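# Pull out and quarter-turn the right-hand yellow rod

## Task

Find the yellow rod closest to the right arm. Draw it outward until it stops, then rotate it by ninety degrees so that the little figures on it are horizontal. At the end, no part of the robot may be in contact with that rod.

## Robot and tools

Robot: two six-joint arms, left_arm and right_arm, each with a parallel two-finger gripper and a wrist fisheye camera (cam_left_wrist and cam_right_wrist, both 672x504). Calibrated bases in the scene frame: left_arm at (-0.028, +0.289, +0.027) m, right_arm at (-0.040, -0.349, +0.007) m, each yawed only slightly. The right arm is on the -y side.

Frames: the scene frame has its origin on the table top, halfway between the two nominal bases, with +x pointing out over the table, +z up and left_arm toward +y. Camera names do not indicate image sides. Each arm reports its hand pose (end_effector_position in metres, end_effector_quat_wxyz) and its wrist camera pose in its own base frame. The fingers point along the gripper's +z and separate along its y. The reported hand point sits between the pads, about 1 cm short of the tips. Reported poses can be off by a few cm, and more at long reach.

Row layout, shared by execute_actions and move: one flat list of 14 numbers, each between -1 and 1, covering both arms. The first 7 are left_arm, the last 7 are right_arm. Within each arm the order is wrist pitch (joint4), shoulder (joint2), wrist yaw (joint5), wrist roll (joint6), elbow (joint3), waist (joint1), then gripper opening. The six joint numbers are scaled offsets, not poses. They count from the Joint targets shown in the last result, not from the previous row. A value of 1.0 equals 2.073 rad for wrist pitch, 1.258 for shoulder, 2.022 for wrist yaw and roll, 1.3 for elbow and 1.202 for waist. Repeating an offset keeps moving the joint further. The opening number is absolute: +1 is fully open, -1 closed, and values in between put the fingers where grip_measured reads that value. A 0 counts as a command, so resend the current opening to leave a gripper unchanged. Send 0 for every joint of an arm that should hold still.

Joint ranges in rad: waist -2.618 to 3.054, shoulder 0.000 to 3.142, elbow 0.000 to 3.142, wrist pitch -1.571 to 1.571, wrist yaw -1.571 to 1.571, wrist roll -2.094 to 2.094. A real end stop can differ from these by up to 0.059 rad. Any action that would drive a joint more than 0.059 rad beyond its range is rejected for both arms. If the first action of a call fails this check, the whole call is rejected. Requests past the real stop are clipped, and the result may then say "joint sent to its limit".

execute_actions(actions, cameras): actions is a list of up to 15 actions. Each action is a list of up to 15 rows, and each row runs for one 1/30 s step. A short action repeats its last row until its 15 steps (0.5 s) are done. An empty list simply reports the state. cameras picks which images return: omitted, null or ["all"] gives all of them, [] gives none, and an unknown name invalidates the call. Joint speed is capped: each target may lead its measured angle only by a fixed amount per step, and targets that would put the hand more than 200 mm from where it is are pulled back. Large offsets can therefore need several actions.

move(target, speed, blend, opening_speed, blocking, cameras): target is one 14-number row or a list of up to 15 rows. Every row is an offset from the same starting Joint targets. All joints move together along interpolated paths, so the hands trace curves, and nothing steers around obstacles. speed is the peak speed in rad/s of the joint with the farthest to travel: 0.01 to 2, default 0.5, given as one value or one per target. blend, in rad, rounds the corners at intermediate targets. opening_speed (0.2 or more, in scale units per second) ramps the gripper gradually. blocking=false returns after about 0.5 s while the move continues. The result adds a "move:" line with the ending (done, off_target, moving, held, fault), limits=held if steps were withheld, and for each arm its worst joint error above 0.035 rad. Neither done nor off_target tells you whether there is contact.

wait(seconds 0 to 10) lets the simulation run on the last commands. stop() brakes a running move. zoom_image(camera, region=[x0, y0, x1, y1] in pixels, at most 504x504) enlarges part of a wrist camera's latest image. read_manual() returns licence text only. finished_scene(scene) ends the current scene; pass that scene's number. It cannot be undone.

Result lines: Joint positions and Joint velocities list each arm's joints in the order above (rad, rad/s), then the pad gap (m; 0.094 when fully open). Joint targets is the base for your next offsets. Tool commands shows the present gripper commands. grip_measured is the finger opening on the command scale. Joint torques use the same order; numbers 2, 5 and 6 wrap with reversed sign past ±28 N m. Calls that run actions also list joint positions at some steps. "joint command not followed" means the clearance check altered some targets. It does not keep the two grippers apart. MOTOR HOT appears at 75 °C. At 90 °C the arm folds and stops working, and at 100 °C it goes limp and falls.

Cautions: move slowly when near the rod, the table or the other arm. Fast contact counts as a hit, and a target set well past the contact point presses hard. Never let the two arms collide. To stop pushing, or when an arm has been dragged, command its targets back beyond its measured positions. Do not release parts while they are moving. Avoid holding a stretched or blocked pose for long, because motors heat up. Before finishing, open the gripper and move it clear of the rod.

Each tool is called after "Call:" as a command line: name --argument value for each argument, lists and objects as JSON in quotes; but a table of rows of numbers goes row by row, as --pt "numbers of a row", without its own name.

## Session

Call:
execute_actions --actions '[]'

Call:
zoom_image --camera "cam_left_wrist" --region '[250, 90, 670, 290]'

Scene clock: 0.00 s.
left_arm: end_effector_position=(+0.3899, -0.0004, +0.1147) grip_measured=+1.000 end_effector_quat_wxyz=(+0.609, -0.026, +0.793, +0.006) | right_arm: end_effector_position=(+0.3960, -0.0474, +0.1154) grip_measured=+1.000 end_effector_quat_wxyz=(+0.595, +0.094, +0.794, -0.086)
Joint names: [wrist pitch, shoulder, wrist yaw, wrist roll, elbow, waist]
Joint positions: left_arm=[0.911 1.495 -0.08 -0.043 0.322 -0.04 0.094] | right_arm=[0.848 1.518 0.234 0.044 0.38 -0.018 0.094]
Joint velocities: within noise
Joint torques (N m): no reading
Heat: left arm: 42 °C; right arm: 40 °C.
Joint targets: left_arm=[0.899 1.493 -0.081 -0.042 0.324 -0.040] | right_arm=[0.838 1.516 0.234 0.045 0.382 -0.018]
Tool commands: left_gripper/opening=+1.0 right_gripper/opening=+1.0
camera_calibration:
cam_left_wrist: T_world_to_cam=[[0.0221485, -0.980286, 0.196339, -0.0421067], [-0.59358, -0.17092, -0.786415, 0.35714], [0.80447, -0.0991248, -0.585664, -0.125416], [0, 0, 0, 1]] pos_world=[0.313817, 0.00733401, 0.215676]
cam_right_wrist: T_world_to_cam=[[-0.243977, -0.947101, 0.208508, 0.018364], [-0.655381, 0.00254793, -0.755294, 0.379491], [0.714808, -0.320927, -0.621334, -0.108822], [0, 0, 0, 1]] pos_world=[0.330979, -0.0184984, 0.215183]

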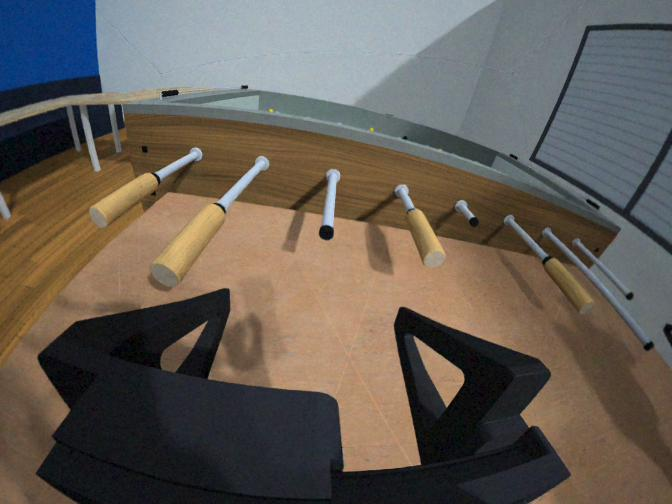

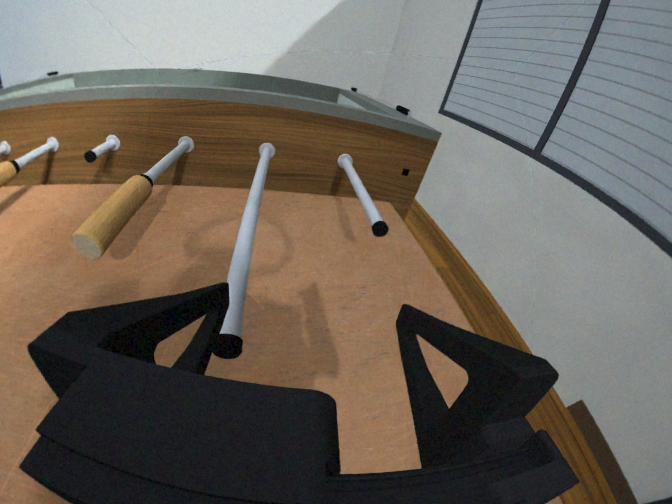

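Scaled by 1.200 from the camera's 672x504 image, which has a finer 960x720 frame.

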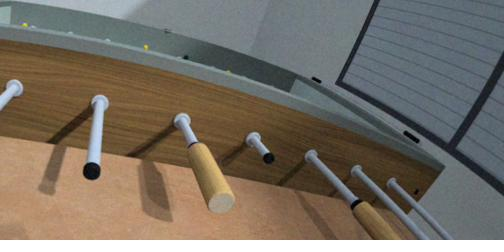

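Call:
move --pt "0 0 0 0 0 0 1 -0.2632 -0.2967 0 0 0.1295 0.015 0.6" --pt "0 0 0 0 0 0 1 -0.0031 0.1369 0.2184 -0.7379 0.2113 0.5104 0.6" --speed 0.8 --blend 0.15

Scene clock: 52.70 s.
left_arm: end_effector_position=(+0.3899, -0.0004, +0.1147) grip_measured=+1.000 end_effector_quat_wxyz=(+0.609, -0.026, +0.793, +0.006) | right_arm: end_effector_position=(+0.4159, +0.1475, +0.1540) grip_measured=+0.602 end_effector_quat_wxyz=(-0.433, +0.519, -0.562, +0.477)
Joint positions: left_arm=[0.911 1.495 -0.08 -0.043 0.322 -0.04 0.094] | right_arm=[0.829 1.675 0.667 -1.444 0.629 0.591 0.075]
Joint torques (N m): left_arm=[1.9 -5.78 -0.04 0.03 5.31 -0.06] | right_arm=[1.65 -5.04 0.24 0.01 7.76 0.43]
Joint targets: left_arm=[0.899 1.493 -0.081 -0.042 0.324 -0.040] | right_arm=[0.831 1.688 0.676 -1.447 0.657 0.595]
move: done
camera_calibration:
cam_left_wrist: T_world_to_cam=[[0.0221485, -0.980286, 0.196339, -0.0421067], [-0.59358, -0.17092, -0.786415, 0.35714], [0.80447, -0.0991248, -0.585664, -0.125416], [0, 0, 0, 1]]
cam_right_wrist: T_world_to_cam=[[0.133354, 0.175763, 0.975359, -0.240852], [-0.445219, -0.868629, 0.217401, 0.31253], [0.885436, -0.463239, -0.037582, -0.176335], [0, 0, 0, 1]]

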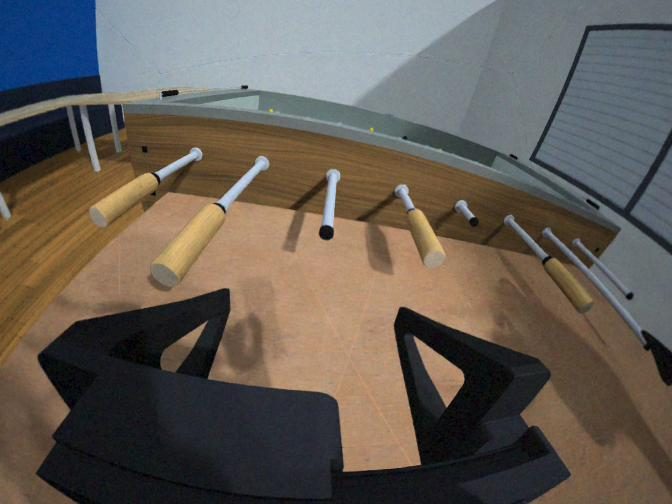

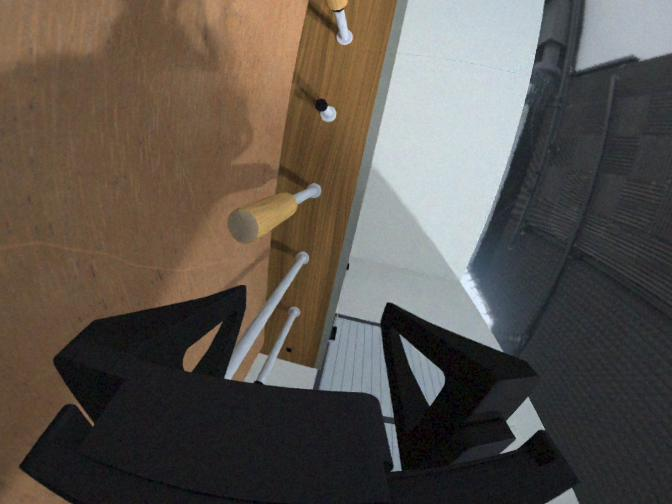

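Call:
move --target '[0,0,0,0,0,0,1,0.3131,0.527,-0.0465,-0.0613,0.1438,-0.0857,0.5]' --speed 0.6 --cameras '["cam_right_wrist"]'

Scene clock: 61.33 s.
left_arm: end_effector_position=(+0.3899, -0.0004, +0.1147) grip_measured=+1.000 end_effector_quat_wxyz=(+0.609, -0.026, +0.793, +0.006) | right_arm: end_effector_position=(+0.4825, +0.1520, +0.0643) grip_measured=+0.501 end_effector_quat_wxyz=(+0.469, -0.486, +0.525, -0.519)
Joint positions: left_arm=[0.911 1.495 -0.08 -0.043 0.322 -0.04 0.094] | right_arm=[1.477 2.328 0.59 -1.569 0.825 0.5 0.071]
Joint torques (N m): left_arm=[1.88 -5.78 -0.04 0.01 5.34 -0.03] | right_arm=[1.7 -7.39 -0.03 0.01 4.83 -0.66]
Joint targets: left_arm=[0.899 1.493 -0.081 -0.042 0.324 -0.040] | right_arm=[1.480 2.351 0.582 -1.571 0.844 0.492]
move: done
camera_calibration:
cam_right_wrist: T_world_to_cam=[[-0.0106139, 0.192165, 0.981305, -0.0964501], [-0.474731, -0.86468, 0.164192, 0.382567], [0.880067, -0.464113, 0.100404, -0.242744], [0, 0, 0, 1]]
Images, in order: cam_right_wrist.

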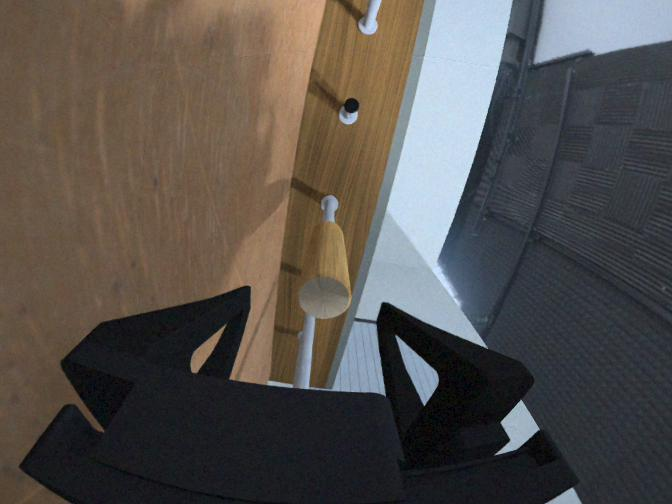

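Call:
move --target '[0,0,0,0,0,0,1,-0.0627,0.0588,-0.0381,0,0.1608,-0.0682,0.5]' --speed 0.3 --cameras '["cam_right_wrist"]'

Scene clock: 81.83 s.
left_arm: end_effector_position=(+0.3899, -0.0004, +0.1147) grip_measured=+1.000 end_effector_quat_wxyz=(+0.609, -0.026, +0.793, +0.006) | right_arm: end_effector_position=(+0.5370, +0.1429, +0.0705) grip_measured=+0.501 end_effector_quat_wxyz=(+0.477, -0.474, +0.524, -0.524)
Joint positions: left_arm=[0.911 1.495 -0.08 -0.043 0.322 -0.04 0.094] | right_arm=[1.368 2.399 0.513 -1.569 1.034 0.416 0.071]
Joint torques (N m): left_arm=[1.88 -5.75 -0.02 0.02 5.3 -0.02] | right_arm=[1.54 -8.24 -0.04 -0.01 5.61 -0.47]
Joint targets: left_arm=[0.899 1.493 -0.081 -0.042 0.324 -0.040] | right_arm=[1.350 2.424 0.505 -1.571 1.053 0.411]
move: done
camera_calibration:
cam_right_wrist: T_world_to_cam=[[-0.0350497, 0.179012, 0.983222, -0.0853332], [-0.484977, -0.863267, 0.139884, 0.406648], [0.873824, -0.471937, 0.117074, -0.292238], [0, 0, 0, 1]]
Images, in order: cam_right_wrist.

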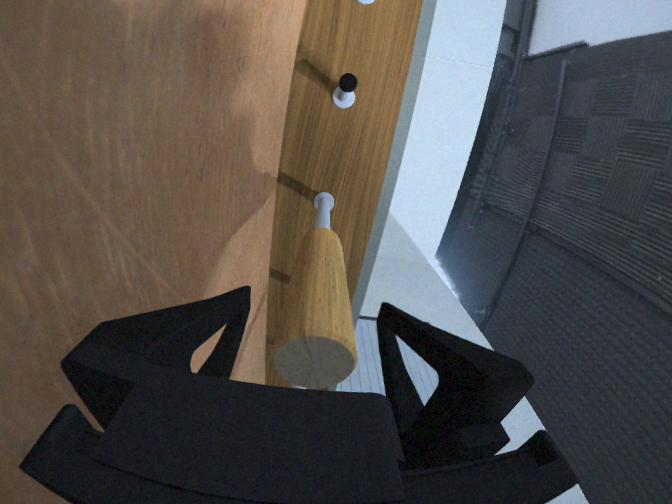

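Call:
move --target '[0,0,0,0,0,0,1,0,0,0,0,0,0,-0.6]' --opening_speed 0.7 --cameras '["cam_right_wrist"]'

Scene clock: 88.17 s.
left_arm: end_effector_position=(+0.3899, -0.0004, +0.1147) grip_measured=+1.000 end_effector_quat_wxyz=(+0.609, -0.026, +0.793, +0.006) | right_arm: end_effector_position=(+0.5370, +0.1431, +0.0703) grip_measured=-0.308 end_effector_quat_wxyz=(+0.477, -0.474, +0.523, -0.523)
Joint positions: left_arm=[0.911 1.495 -0.08 -0.043 0.322 -0.04 0.094] | right_arm=[1.368 2.399 0.513 -1.569 1.034 0.416 0.032]
Joint torques (N m): left_arm=[1.87 -5.79 -0.03 0.02 5.34 -0.05] | right_arm=[1.53 -8.24 -0.05 -0.01 5.61 -0.46]
Joint targets: left_arm=[0.899 1.493 -0.081 -0.042 0.324 -0.040] | right_arm=[1.350 2.424 0.505 -1.571 1.053 0.411]
move: done
camera_calibration:
cam_right_wrist: T_world_to_cam=[[-0.0344652, 0.179665, 0.983124, -0.0855883], [-0.484216, -0.863539, 0.140836, 0.406359], [0.874269, -0.471191, 0.116759, -0.292489], [0, 0, 0, 1]]
Images, in order: cam_right_wrist.

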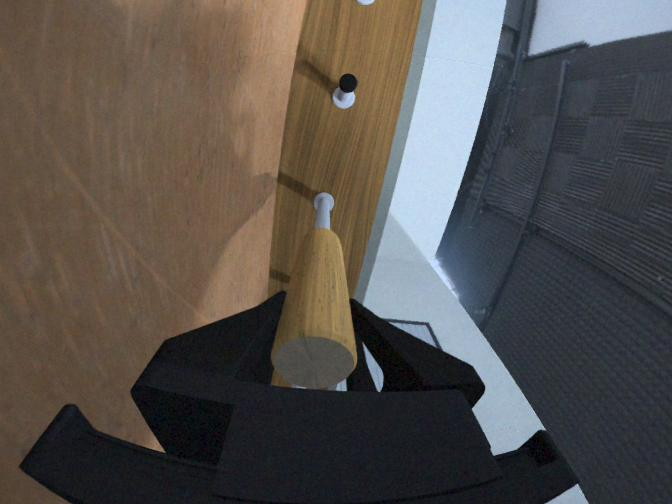

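Call:
move --target '[0,0,0,0,0,0,1,0,0,0,0.787,0,0,-0.6]' --speed 0.8

Call:
zoom_image --camera "cam_left_wrist" --region '[340, 110, 540, 200]'

Scene clock: 101.70 s.
left_arm: end_effector_position=(+0.3899, -0.0004, +0.1147) grip_measured=+1.000 end_effector_quat_wxyz=(+0.609, -0.026, +0.793, +0.006) | right_arm: end_effector_position=(+0.5373, +0.1460, +0.0682) grip_measured=-0.309 end_effector_quat_wxyz=(+0.704, +0.026, +0.709, -0.031)
Joint positions: left_arm=[0.911 1.495 -0.08 -0.043 0.322 -0.04 0.094] | right_arm=[1.358 2.399 0.496 -0.005 1.034 0.416 0.032]
Joint torques (N m): left_arm=[1.89 -5.75 -0.03 0.02 5.3 -0.06] | right_arm=[1.62 -8.25 0.14 0.35 5.63 -0.46]
Joint targets: left_arm=[0.899 1.493 -0.081 -0.042 0.324 -0.040] | right_arm=[1.350 2.424 0.505 0.020 1.053 0.411]
move: done
camera_calibration:
cam_left_wrist: T_world_to_cam=[[0.0221485, -0.980286, 0.196339, -0.0421067], [-0.59358, -0.17092, -0.786415, 0.35714], [0.80447, -0.0991248, -0.585664, -0.125416], [0, 0, 0, 1]]
cam_right_wrist: T_world_to_cam=[[-0.126078, -0.974427, 0.186001, 0.188004], [-0.41462, -0.118575, -0.902236, 0.334291], [0.901218, -0.190872, -0.389068, -0.311994], [0, 0, 0, 1]]

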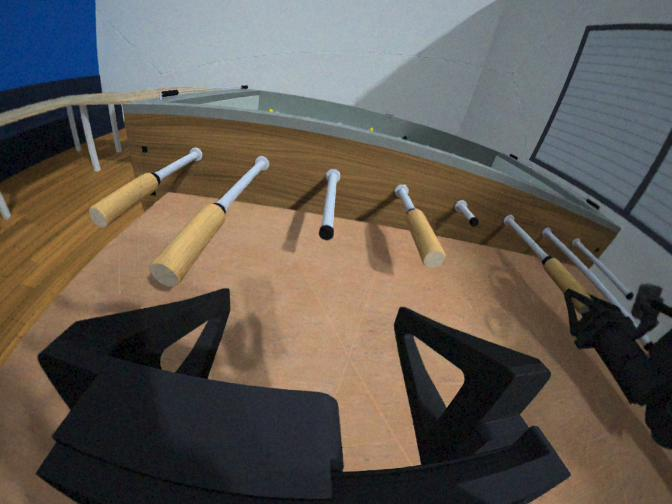

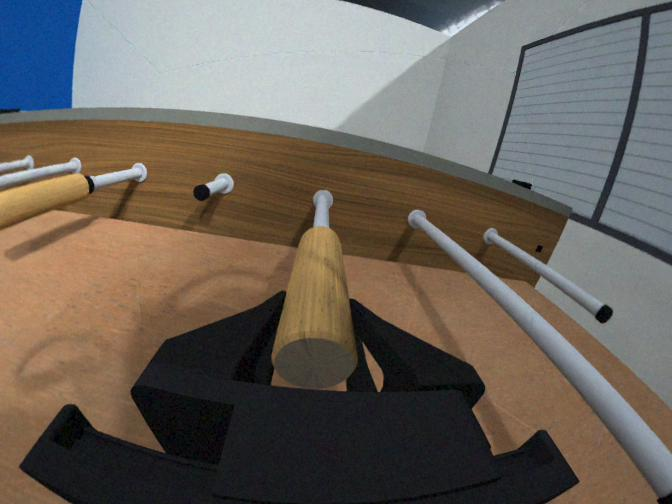

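Scaled by 2.520 from the camera's 672x504 image, which has a finer 960x720 frame.

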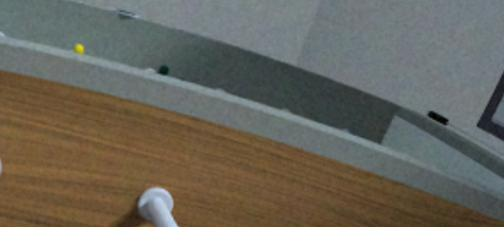

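Call:
move --pt "0 0 0 0 0 0 1 0.0579 -0.0763 0.0361 0 -0.1792 0.0699 -0.6" --pt "0 0 0 0 0 0 1 0.0675 -0.1606 0.0801 0.0173 -0.32 0.1448 -0.6" --speed 0.25 --blend 0.06 --cameras '["cam_right_wrist"]'

Scene clock: 113.17 s.
left_arm: end_effector_position=(+0.3899, -0.0004, +0.1147) grip_measured=+1.000 end_effector_quat_wxyz=(+0.609, -0.026, +0.793, +0.006) | right_arm: end_effector_position=(+0.4548, +0.1514, +0.0649) grip_measured=-0.309 end_effector_quat_wxyz=(+0.685, +0.025, +0.728, -0.030)
Joint positions: left_arm=[0.911 1.495 -0.08 -0.043 0.322 -0.04 0.094] | right_arm=[1.469 2.251 0.612 0.032 0.708 0.535 0.032]
Joint torques (N m): left_arm=[1.89 -5.75 -0.02 0.02 5.3 -0.05] | right_arm=[1.83 -10.65 0.66 0.26 -2.03 4.51]
Joint targets: left_arm=[0.899 1.493 -0.081 -0.042 0.324 -0.040] | right_arm=[1.490 2.223 0.667 0.056 0.637 0.585]
move: off_target (right_arm); right_arm: the elbow is farthest, 0.071 rad from its target
camera_calibration:
cam_right_wrist: T_world_to_cam=[[-0.115169, -0.974937, 0.19035, 0.178377], [-0.462817, -0.116891, -0.878713, 0.317909], [0.87894, -0.189298, -0.437755, -0.224853], [0, 0, 0, 1]]
Images, in order: cam_right_wrist.

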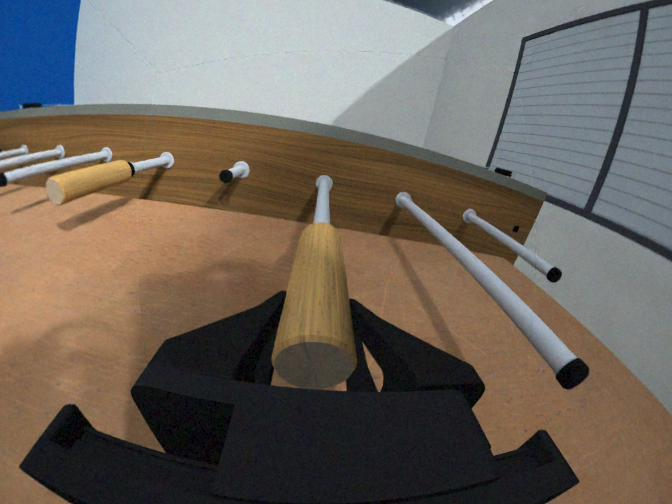

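Call:
move --target '[0,0,0,0,0,0,1,0,-0.02,0.003,0,-0.035,0.008,-0.6]' --speed 0.15 --cameras '["cam_right_wrist"]'

Scene clock: 120.10 s.
left_arm: end_effector_position=(+0.3899, -0.0004, +0.1147) grip_measured=+1.000 end_effector_quat_wxyz=(+0.609, -0.026, +0.793, +0.006) | right_arm: end_effector_position=(+0.4540, +0.1513, +0.0659) grip_measured=-0.310 end_effector_quat_wxyz=(+0.681, +0.024, +0.731, -0.031)
Joint positions: left_arm=[0.911 1.495 -0.08 -0.043 0.322 -0.04 0.094] | right_arm=[1.443 2.232 0.611 0.037 0.702 0.535 0.032]
Joint torques (N m): left_arm=[1.89 -5.74 -0.03 0.03 5.34 -0.06] | right_arm=[2.1 -11.26 0.75 0.2 -5.09 5.38]
Joint targets: left_arm=[0.899 1.493 -0.081 -0.042 0.324 -0.040] | right_arm=[1.490 2.197 0.673 0.056 0.591 0.594]
move: off_target (right_arm); right_arm: the elbow is farthest, 0.111 rad from its target
camera_calibration:
cam_right_wrist: T_world_to_cam=[[-0.111391, -0.974674, 0.193912, 0.175964], [-0.472732, -0.119666, -0.873043, 0.322929], [0.874137, -0.188918, -0.44743, -0.220991], [0, 0, 0, 1]]
Images, in order: cam_right_wrist.

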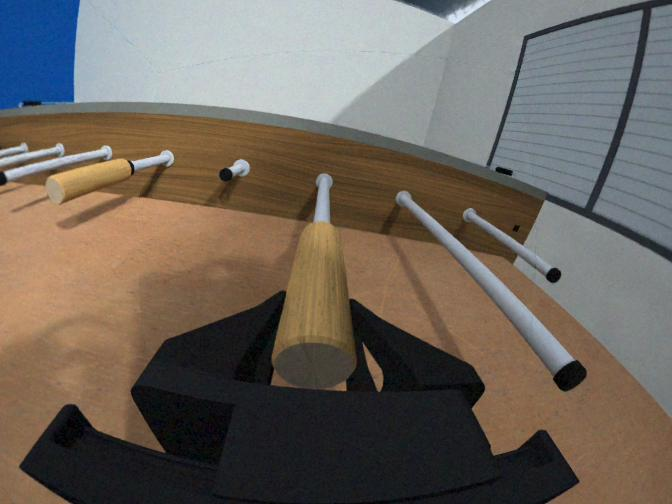

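Call:
move --pt "0 0 0 0 0 0 1 -0.0203 0.0238 -0.0287 0 0.0723 -0.0466 -0.6" --pt "0 0 0 0 0 0 1 -0.0203 0.0238 -0.0287 0 0.0723 -0.0466 0.5" --pt "0 0 0 0 0 0 1 -0.0376 -0.1169 0.0579 0.0282 -0.0854 0.084 0.5" --speed '[0.2,0.2,0.35]' --opening_speed 0.8

Scene clock: 135.33 s.
left_arm: end_effector_position=(+0.3899, -0.0004, +0.1147) grip_measured=+1.000 end_effector_quat_wxyz=(+0.609, -0.026, +0.793, +0.006) | right_arm: end_effector_position=(+0.3882, +0.1586, +0.0787) grip_measured=+0.498 end_effector_quat_wxyz=(+0.671, +0.037, +0.740, -0.031)
Joint positions: left_arm=[0.911 1.495 -0.08 -0.043 0.322 -0.04 0.094] | right_arm=[1.433 2.066 0.78 0.101 0.494 0.689 0.07]
Joint torques (N m): left_arm=[1.89 -5.74 -0.04 0.02 5.34 -0.03] | right_arm=[1.48 -8.12 0.26 0.11 1.96 0.62]
Heat: left arm: 41 °C; right arm: 46 °C.
Joint targets: left_arm=[0.899 1.493 -0.081 -0.042 0.324 -0.040] | right_arm=[1.412 2.050 0.790 0.112 0.480 0.695]
move: done
camera_calibration:
cam_left_wrist: T_world_to_cam=[[0.0221485, -0.980286, 0.196339, -0.0421067], [-0.59358, -0.17092, -0.786415, 0.35714], [0.80447, -0.0991248, -0.585664, -0.125416], [0, 0, 0, 1]]
cam_right_wrist: T_world_to_cam=[[-0.12581, -0.975805, 0.178818, 0.180201], [-0.497016, -0.0939998, -0.862635, 0.308379], [0.858572, -0.197404, -0.473165, -0.146955], [0, 0, 0, 1]]

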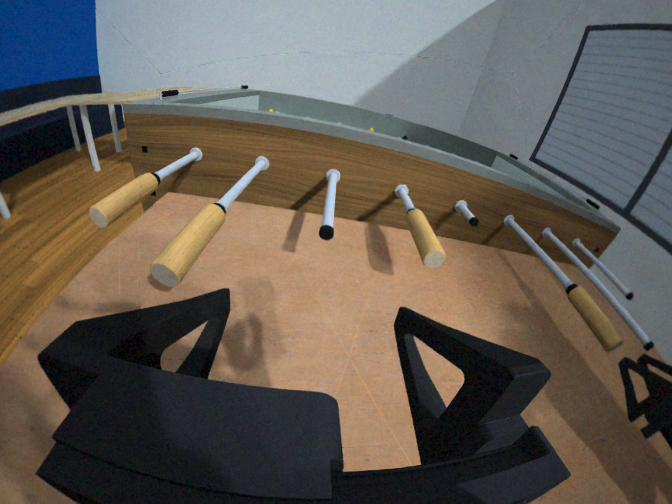

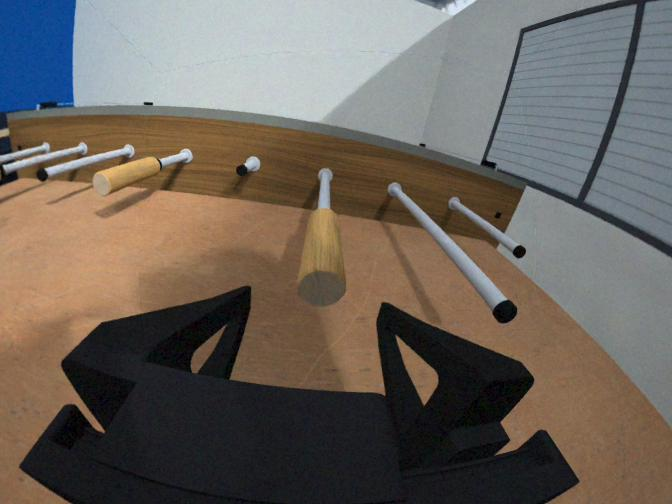

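Call:
finished_scene --scene 2

The scene is finished: the task was done.


## Next scene

The same job, from a new start.

Call:
execute_actions --actions '[]'

Call:
zoom_image --camera "cam_left_wrist" --region '[250, 90, 670, 290]'

Scene clock: 0.00 s.
left_arm: end_effector_position=(+0.4127, +0.0165, +0.1264) grip_measured=+1.000 end_effector_quat_wxyz=(+0.618, -0.002, +0.786, +0.007) | right_arm: end_effector_position=(+0.3903, -0.0463, +0.1052) grip_measured=+1.000 end_effector_quat_wxyz=(+0.587, +0.098, +0.798, -0.097)
Joint names: [wrist pitch, shoulder, wrist yaw, wrist roll, elbow, waist]
Joint positions: left_arm=[0.901 1.55 0.039 0.018 0.411 0.054 0.094] | right_arm=[0.871 1.537 0.276 0.046 0.357 0.003 0.094]
Joint velocities: within noise
Joint torques (N m): no reading
Heat: left arm: 40 °C; right arm: 38 °C.
Joint targets: left_arm=[0.890 1.548 0.039 0.020 0.413 0.054] | right_arm=[0.861 1.535 0.277 0.048 0.359 0.003]
Tool commands: left_gripper/opening=+1.0 right_gripper/opening=+1.0
camera_calibration:
cam_left_wrist: T_world_to_cam=[[-0.0177715, -0.985886, 0.166469, -0.00802584], [-0.580773, -0.125349, -0.804357, 0.379017], [0.813871, -0.110976, -0.570349, -0.140832], [0, 0, 0, 1]] pos_world=[0.334599, 0.0239679, 0.225878]
cam_right_wrist: T_world_to_cam=[[-0.258995, -0.939858, 0.222685, 0.0248201], [-0.669392, 0.00845401, -0.742861, 0.372449], [0.696301, -0.341461, -0.631323, -0.10339], [0, 0, 0, 1]] pos_world=[0.327733, -0.0151249, 0.205878]

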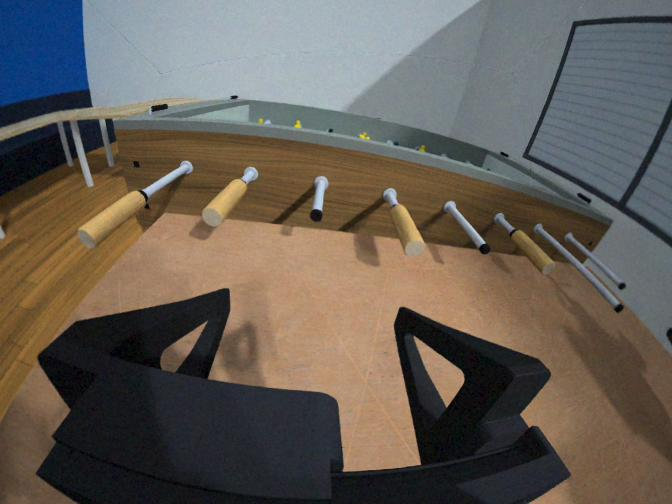

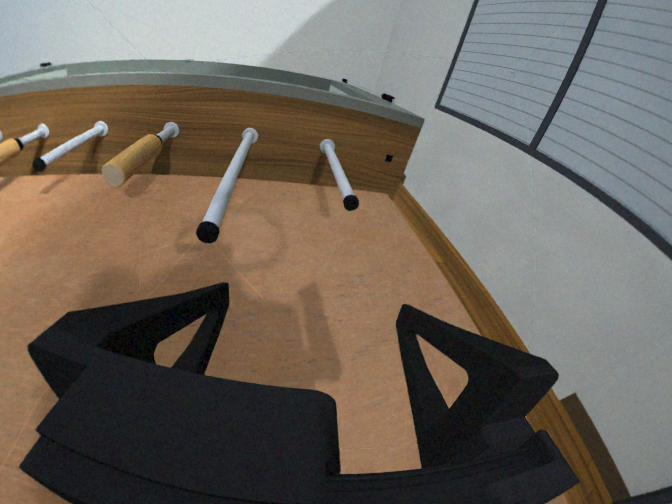

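Scaled by 1.200 from the camera's 672x504 image, which has a finer 960x720 frame.

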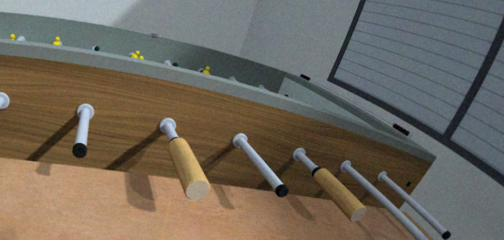

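Call:
move --pt "0 0 0 0 0 0 1 -0.095 -0.1463 0.0262 -0.3205 0.06 0.1847 0.5" --pt "0 0 0 0 0 0 1 0.0024 0.3736 0.185 -0.7557 0.4846 0.4551 0.5" --pt "0 0 0 0 0 0 1 0.1433 0.8116 0.1217 -0.8007 0.7977 0.3436 0.5" --speed 0.8 --blend 0.12 --cameras '["cam_right_wrist"]'

Scene clock: 51.30 s.
left_arm: end_effector_position=(+0.4127, +0.0165, +0.1264) grip_measured=+1.000 end_effector_quat_wxyz=(+0.618, -0.002, +0.786, +0.007) | right_arm: end_effector_position=(+0.5969, +0.1681, +0.0698) grip_measured=+0.501 end_effector_quat_wxyz=(+0.471, -0.471, +0.528, -0.527)
Joint positions: left_arm=[0.901 1.55 0.039 0.018 0.411 0.054 0.094] | right_arm=[1.155 2.53 0.532 -1.57 1.373 0.419 0.071]
Joint torques (N m): left_arm=[1.85 -6.74 0 0.01 5.59 -0.08] | right_arm=[1.58 -10.03 -0.04 -0.03 6.87 -0.2]
Joint targets: left_arm=[0.890 1.548 0.039 0.020 0.413 0.054] | right_arm=[1.158 2.556 0.523 -1.571 1.396 0.416]
move: done
camera_calibration:
cam_right_wrist: T_world_to_cam=[[-0.0276136, 0.182221, 0.98287, -0.0920339], [-0.498086, -0.855, 0.14452, 0.463618], [0.866688, -0.485563, 0.114371, -0.325917], [0, 0, 0, 1]]
Images, in order: cam_right_wrist.

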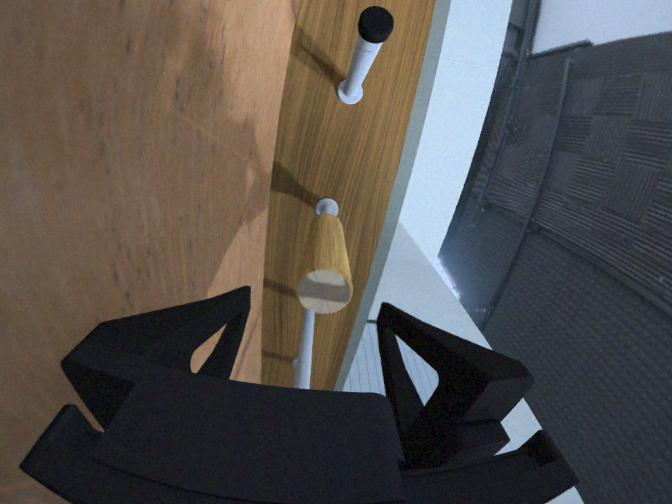

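Call:
move --target '[0,0,0,0,0,0,1,-0.0926,0.0882,-0.0346,0,0.2177,-0.0499,0.5]' --speed 0.35 --cameras '["cam_right_wrist"]'

Scene clock: 69.17 s.
left_arm: end_effector_position=(+0.4127, +0.0165, +0.1264) grip_measured=+1.000 end_effector_quat_wxyz=(+0.618, -0.002, +0.786, +0.007) | right_arm: end_effector_position=(+0.6514, +0.1630, +0.0767) grip_measured=+0.501 end_effector_quat_wxyz=(+0.475, -0.474, +0.524, -0.525)
Joint positions: left_arm=[0.901 1.55 0.039 0.018 0.411 0.054 0.094] | right_arm=[0.984 2.636 0.462 -1.571 1.654 0.362 0.071]
Joint torques (N m): left_arm=[1.86 -6.75 0 0.01 5.63 -0.03] | right_arm=[1.47 -10.88 -0.03 0 7.76 -0.5]
Joint targets: left_arm=[0.890 1.548 0.039 0.020 0.413 0.054] | right_arm=[0.967 2.667 0.453 -1.571 1.679 0.356]
move: done
camera_calibration:
cam_right_wrist: T_world_to_cam=[[-0.0333683, 0.181175, 0.982885, -0.0924448], [-0.48745, -0.861486, 0.142249, 0.479699], [0.872513, -0.474361, 0.11706, -0.382213], [0, 0, 0, 1]]
Images, in order: cam_right_wrist.

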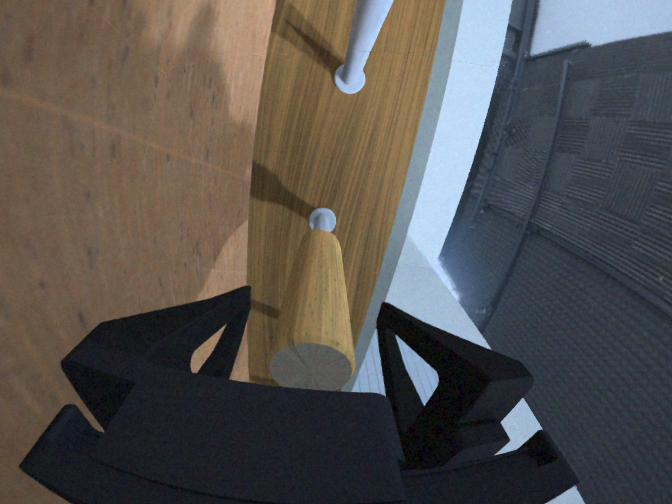

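Call:
move --pt "0 0 0 0 0 0 1 0 0 0 0 0 0 -0.6" --pt "0 0 0 0 0 0 1 0 0 0 0.787 0 0 -0.6" --opening_speed 0.7 --speed 0.8

Call:
zoom_image --camera "cam_left_wrist" --region '[340, 110, 540, 200]'

Scene clock: 81.97 s.
left_arm: end_effector_position=(+0.4127, +0.0165, +0.1264) grip_measured=+1.000 end_effector_quat_wxyz=(+0.618, -0.002, +0.786, +0.007) | right_arm: end_effector_position=(+0.6516, +0.1656, +0.0737) grip_measured=-0.309 end_effector_quat_wxyz=(+0.704, +0.026, +0.709, -0.034)
Joint positions: left_arm=[0.901 1.55 0.039 0.018 0.411 0.054 0.094] | right_arm=[0.976 2.637 0.447 -0.008 1.654 0.362 0.032]
Joint torques (N m): left_arm=[1.86 -6.78 0.01 0.02 5.68 -0.02] | right_arm=[1.59 -10.99 0.11 0.33 7.76 -0.5]
Joint targets: left_arm=[0.890 1.548 0.039 0.020 0.413 0.054] | right_arm=[0.967 2.667 0.453 0.020 1.679 0.356]
move: done
camera_calibration:
cam_left_wrist: T_world_to_cam=[[-0.0177715, -0.985886, 0.166469, -0.00802584], [-0.580773, -0.125349, -0.804357, 0.379017], [0.813871, -0.110976, -0.570349, -0.140832], [0, 0, 0, 1]]
cam_right_wrist: T_world_to_cam=[[-0.130991, -0.97315, 0.189265, 0.223246], [-0.41655, -0.119214, -0.901262, 0.390296], [0.899626, -0.196896, -0.38975, -0.407022], [0, 0, 0, 1]]

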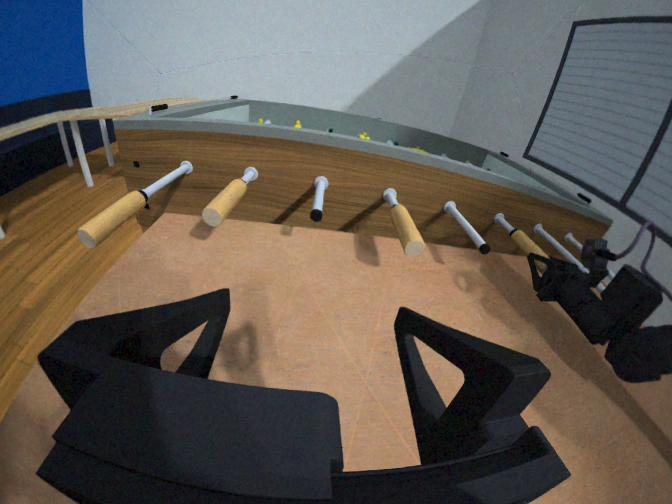

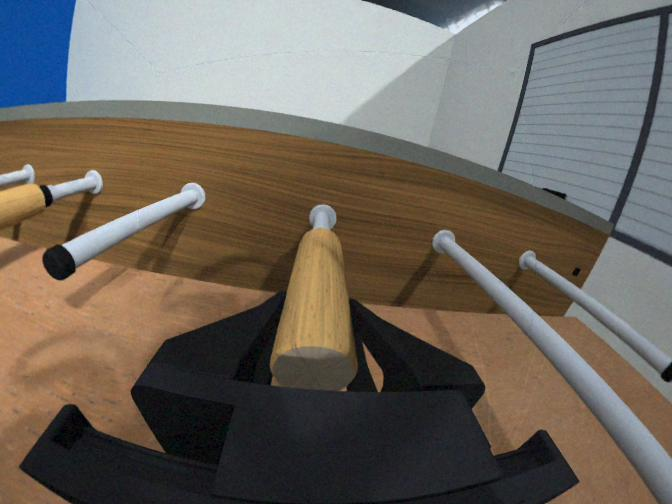

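Scaled by 2.520 from the camera's 672x504 image, which has a finer 960x720 frame.

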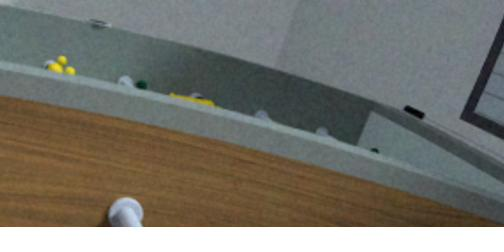

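Call:
move --pt "0 0 0 0 0 0 1 0.0753 -0.1208 0.0262 0 -0.2423 0.0507 -0.6" --pt "0 0 0 0 0 0 1 0.1529 -0.2075 0.0623 0 -0.4492 0.1115 -0.6" --pt "0 0 0 0 0 0 1 0.2123 -0.2623 0.0994 0 -0.5977 0.1739 -0.6" --pt "0 0 0 0 0 0 1 0.2523 -0.2925 0.1306 0 -0.6908 0.2263 -0.6" --speed '[0.35,0.35,0.25,0.2]' --blend 0.05 --cameras '["cam_right_wrist"]'

Scene clock: 115.60 s.
left_arm: end_effector_position=(+0.4127, +0.0165, +0.1264) grip_measured=+1.000 end_effector_quat_wxyz=(+0.618, -0.002, +0.786, +0.007) | right_arm: end_effector_position=(+0.4794, +0.1796, +0.0669) grip_measured=-0.310 end_effector_quat_wxyz=(+0.698, +0.024, +0.715, -0.032)
Joint positions: left_arm=[0.901 1.55 0.039 0.018 0.411 0.054 0.094] | right_arm=[1.432 2.33 0.647 0.006 0.869 0.568 0.032]
Joint torques (N m): left_arm=[1.87 -6.79 0 0.01 5.64 -0.05] | right_arm=[2.14 -12.08 0.82 0.16 -2.92 5.45]
Joint targets: left_arm=[0.890 1.548 0.039 0.020 0.413 0.054] | right_arm=[1.490 2.299 0.717 0.020 0.781 0.628]
move: off_target (right_arm); right_arm: the elbow is farthest, 0.088 rad from its target
camera_calibration:
cam_right_wrist: T_world_to_cam=[[-0.122096, -0.974104, 0.190299, 0.211482], [-0.430689, -0.120742, -0.894387, 0.320614], [0.894203, -0.191161, -0.404794, -0.249442], [0, 0, 0, 1]]
Images, in order: cam_right_wrist.

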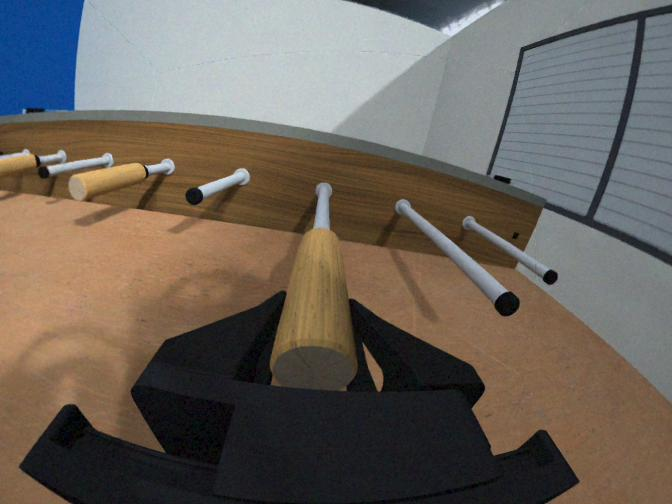

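Call:
move --target '[0,0,0,0,0,0,1,0,-0.016,0.003,0,-0.03,0.008,-0.6]' --speed 0.15 --cameras '["cam_right_wrist"]'

Scene clock: 120.90 s.
left_arm: end_effector_position=(+0.4127, +0.0165, +0.1264) grip_measured=+1.000 end_effector_quat_wxyz=(+0.618, -0.002, +0.786, +0.007) | right_arm: end_effector_position=(+0.4788, +0.1786, +0.0675) grip_measured=-0.310 end_effector_quat_wxyz=(+0.695, +0.020, +0.719, -0.031)
Joint positions: left_arm=[0.901 1.55 0.039 0.018 0.411 0.054 0.094] | right_arm=[1.414 2.315 0.637 0.008 0.86 0.564 0.032]
Joint torques (N m): left_arm=[1.87 -6.76 0 0.01 5.6 -0.02] | right_arm=[2.34 -12.42 1 0.14 -5.2 6.65]
Joint targets: left_arm=[0.890 1.548 0.039 0.020 0.413 0.054] | right_arm=[1.490 2.279 0.724 0.020 0.742 0.638]
move: off_target (right_arm); right_arm: the elbow is farthest, 0.118 rad from its target
camera_calibration:
cam_right_wrist: T_world_to_cam=[[-0.114567, -0.973859, 0.196143, 0.20624], [-0.439232, -0.127438, -0.889289, 0.325717], [0.891039, -0.188035, -0.41315, -0.247327], [0, 0, 0, 1]]
Images, in order: cam_right_wrist.

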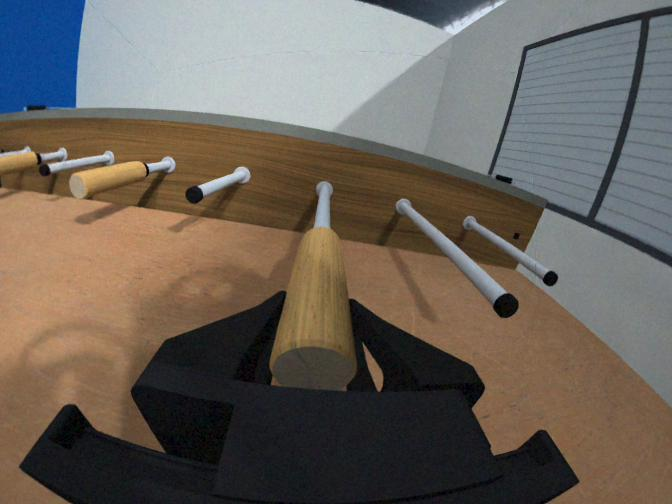

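Call:
move --pt "0 0 0 0 0 0 1 -0.0338 0.0262 -0.0406 0 0.0792 -0.0582 -0.6" --pt "0 0 0 0 0 0 1 -0.0338 0.0262 -0.0406 0 0.0792 -0.0582 0.5" --pt "0 0 0 0 0 0 1 -0.0381 -0.0986 0.0549 0.0336 -0.0923 0.0749 0.5" --speed '[0.2,0.2,0.35]' --opening_speed 0.8

Scene clock: 134.83 s.
left_arm: end_effector_position=(+0.4127, +0.0165, +0.1264) grip_measured=+1.000 end_effector_quat_wxyz=(+0.618, -0.002, +0.786, +0.007) | right_arm: end_effector_position=(+0.4068, +0.1855, +0.0715) grip_measured=+0.498 end_effector_quat_wxyz=(+0.678, +0.036, +0.733, -0.038)
Joint positions: left_arm=[0.901 1.55 0.039 0.018 0.411 0.054 0.094] | right_arm=[1.422 2.172 0.824 0.077 0.636 0.722 0.07]
Joint torques (N m): left_arm=[1.85 -6.74 0 0 5.57 0.01] | right_arm=[1.45 -9.36 0.22 0.12 2.17 0.54]
Heat: left arm: 39 °C; right arm: 45 °C.
Joint targets: left_arm=[0.890 1.548 0.039 0.020 0.413 0.054] | right_arm=[1.411 2.155 0.834 0.088 0.622 0.728]
move: done
camera_calibration:
cam_left_wrist: T_world_to_cam=[[-0.0177715, -0.985886, 0.166469, -0.00802584], [-0.580773, -0.125349, -0.804357, 0.379017], [0.813871, -0.110976, -0.570349, -0.140832], [0, 0, 0, 1]]
cam_right_wrist: T_world_to_cam=[[-0.137383, -0.972451, 0.188323, 0.213519], [-0.481128, -0.100676, -0.87085, 0.309374], [0.865819, -0.210247, -0.454042, -0.162952], [0, 0, 0, 1]]

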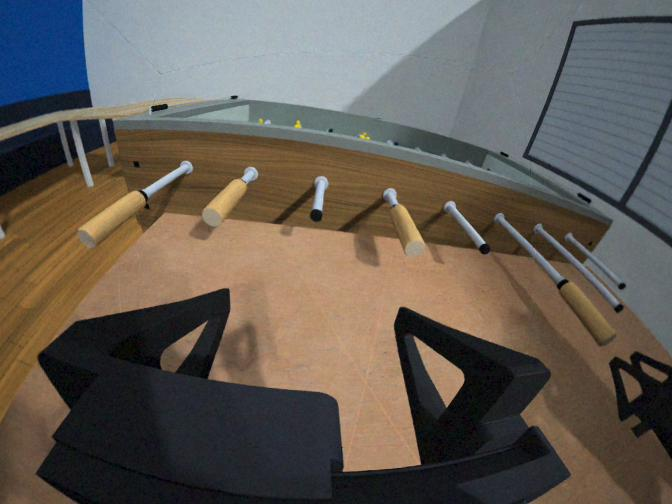

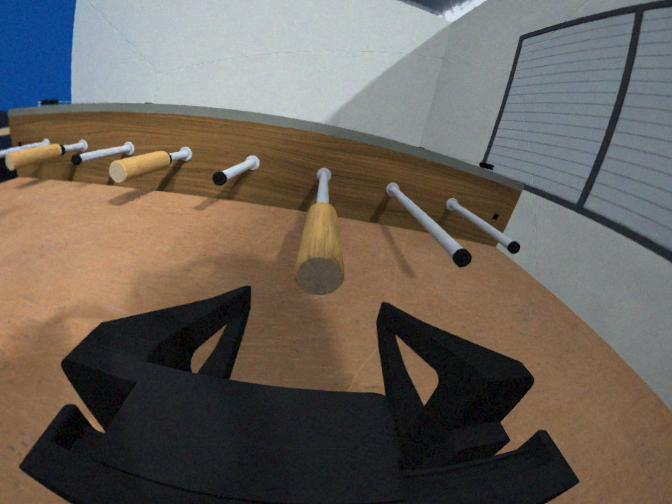

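Call:
finished_scene --scene 3

The scene is finished: the task was done.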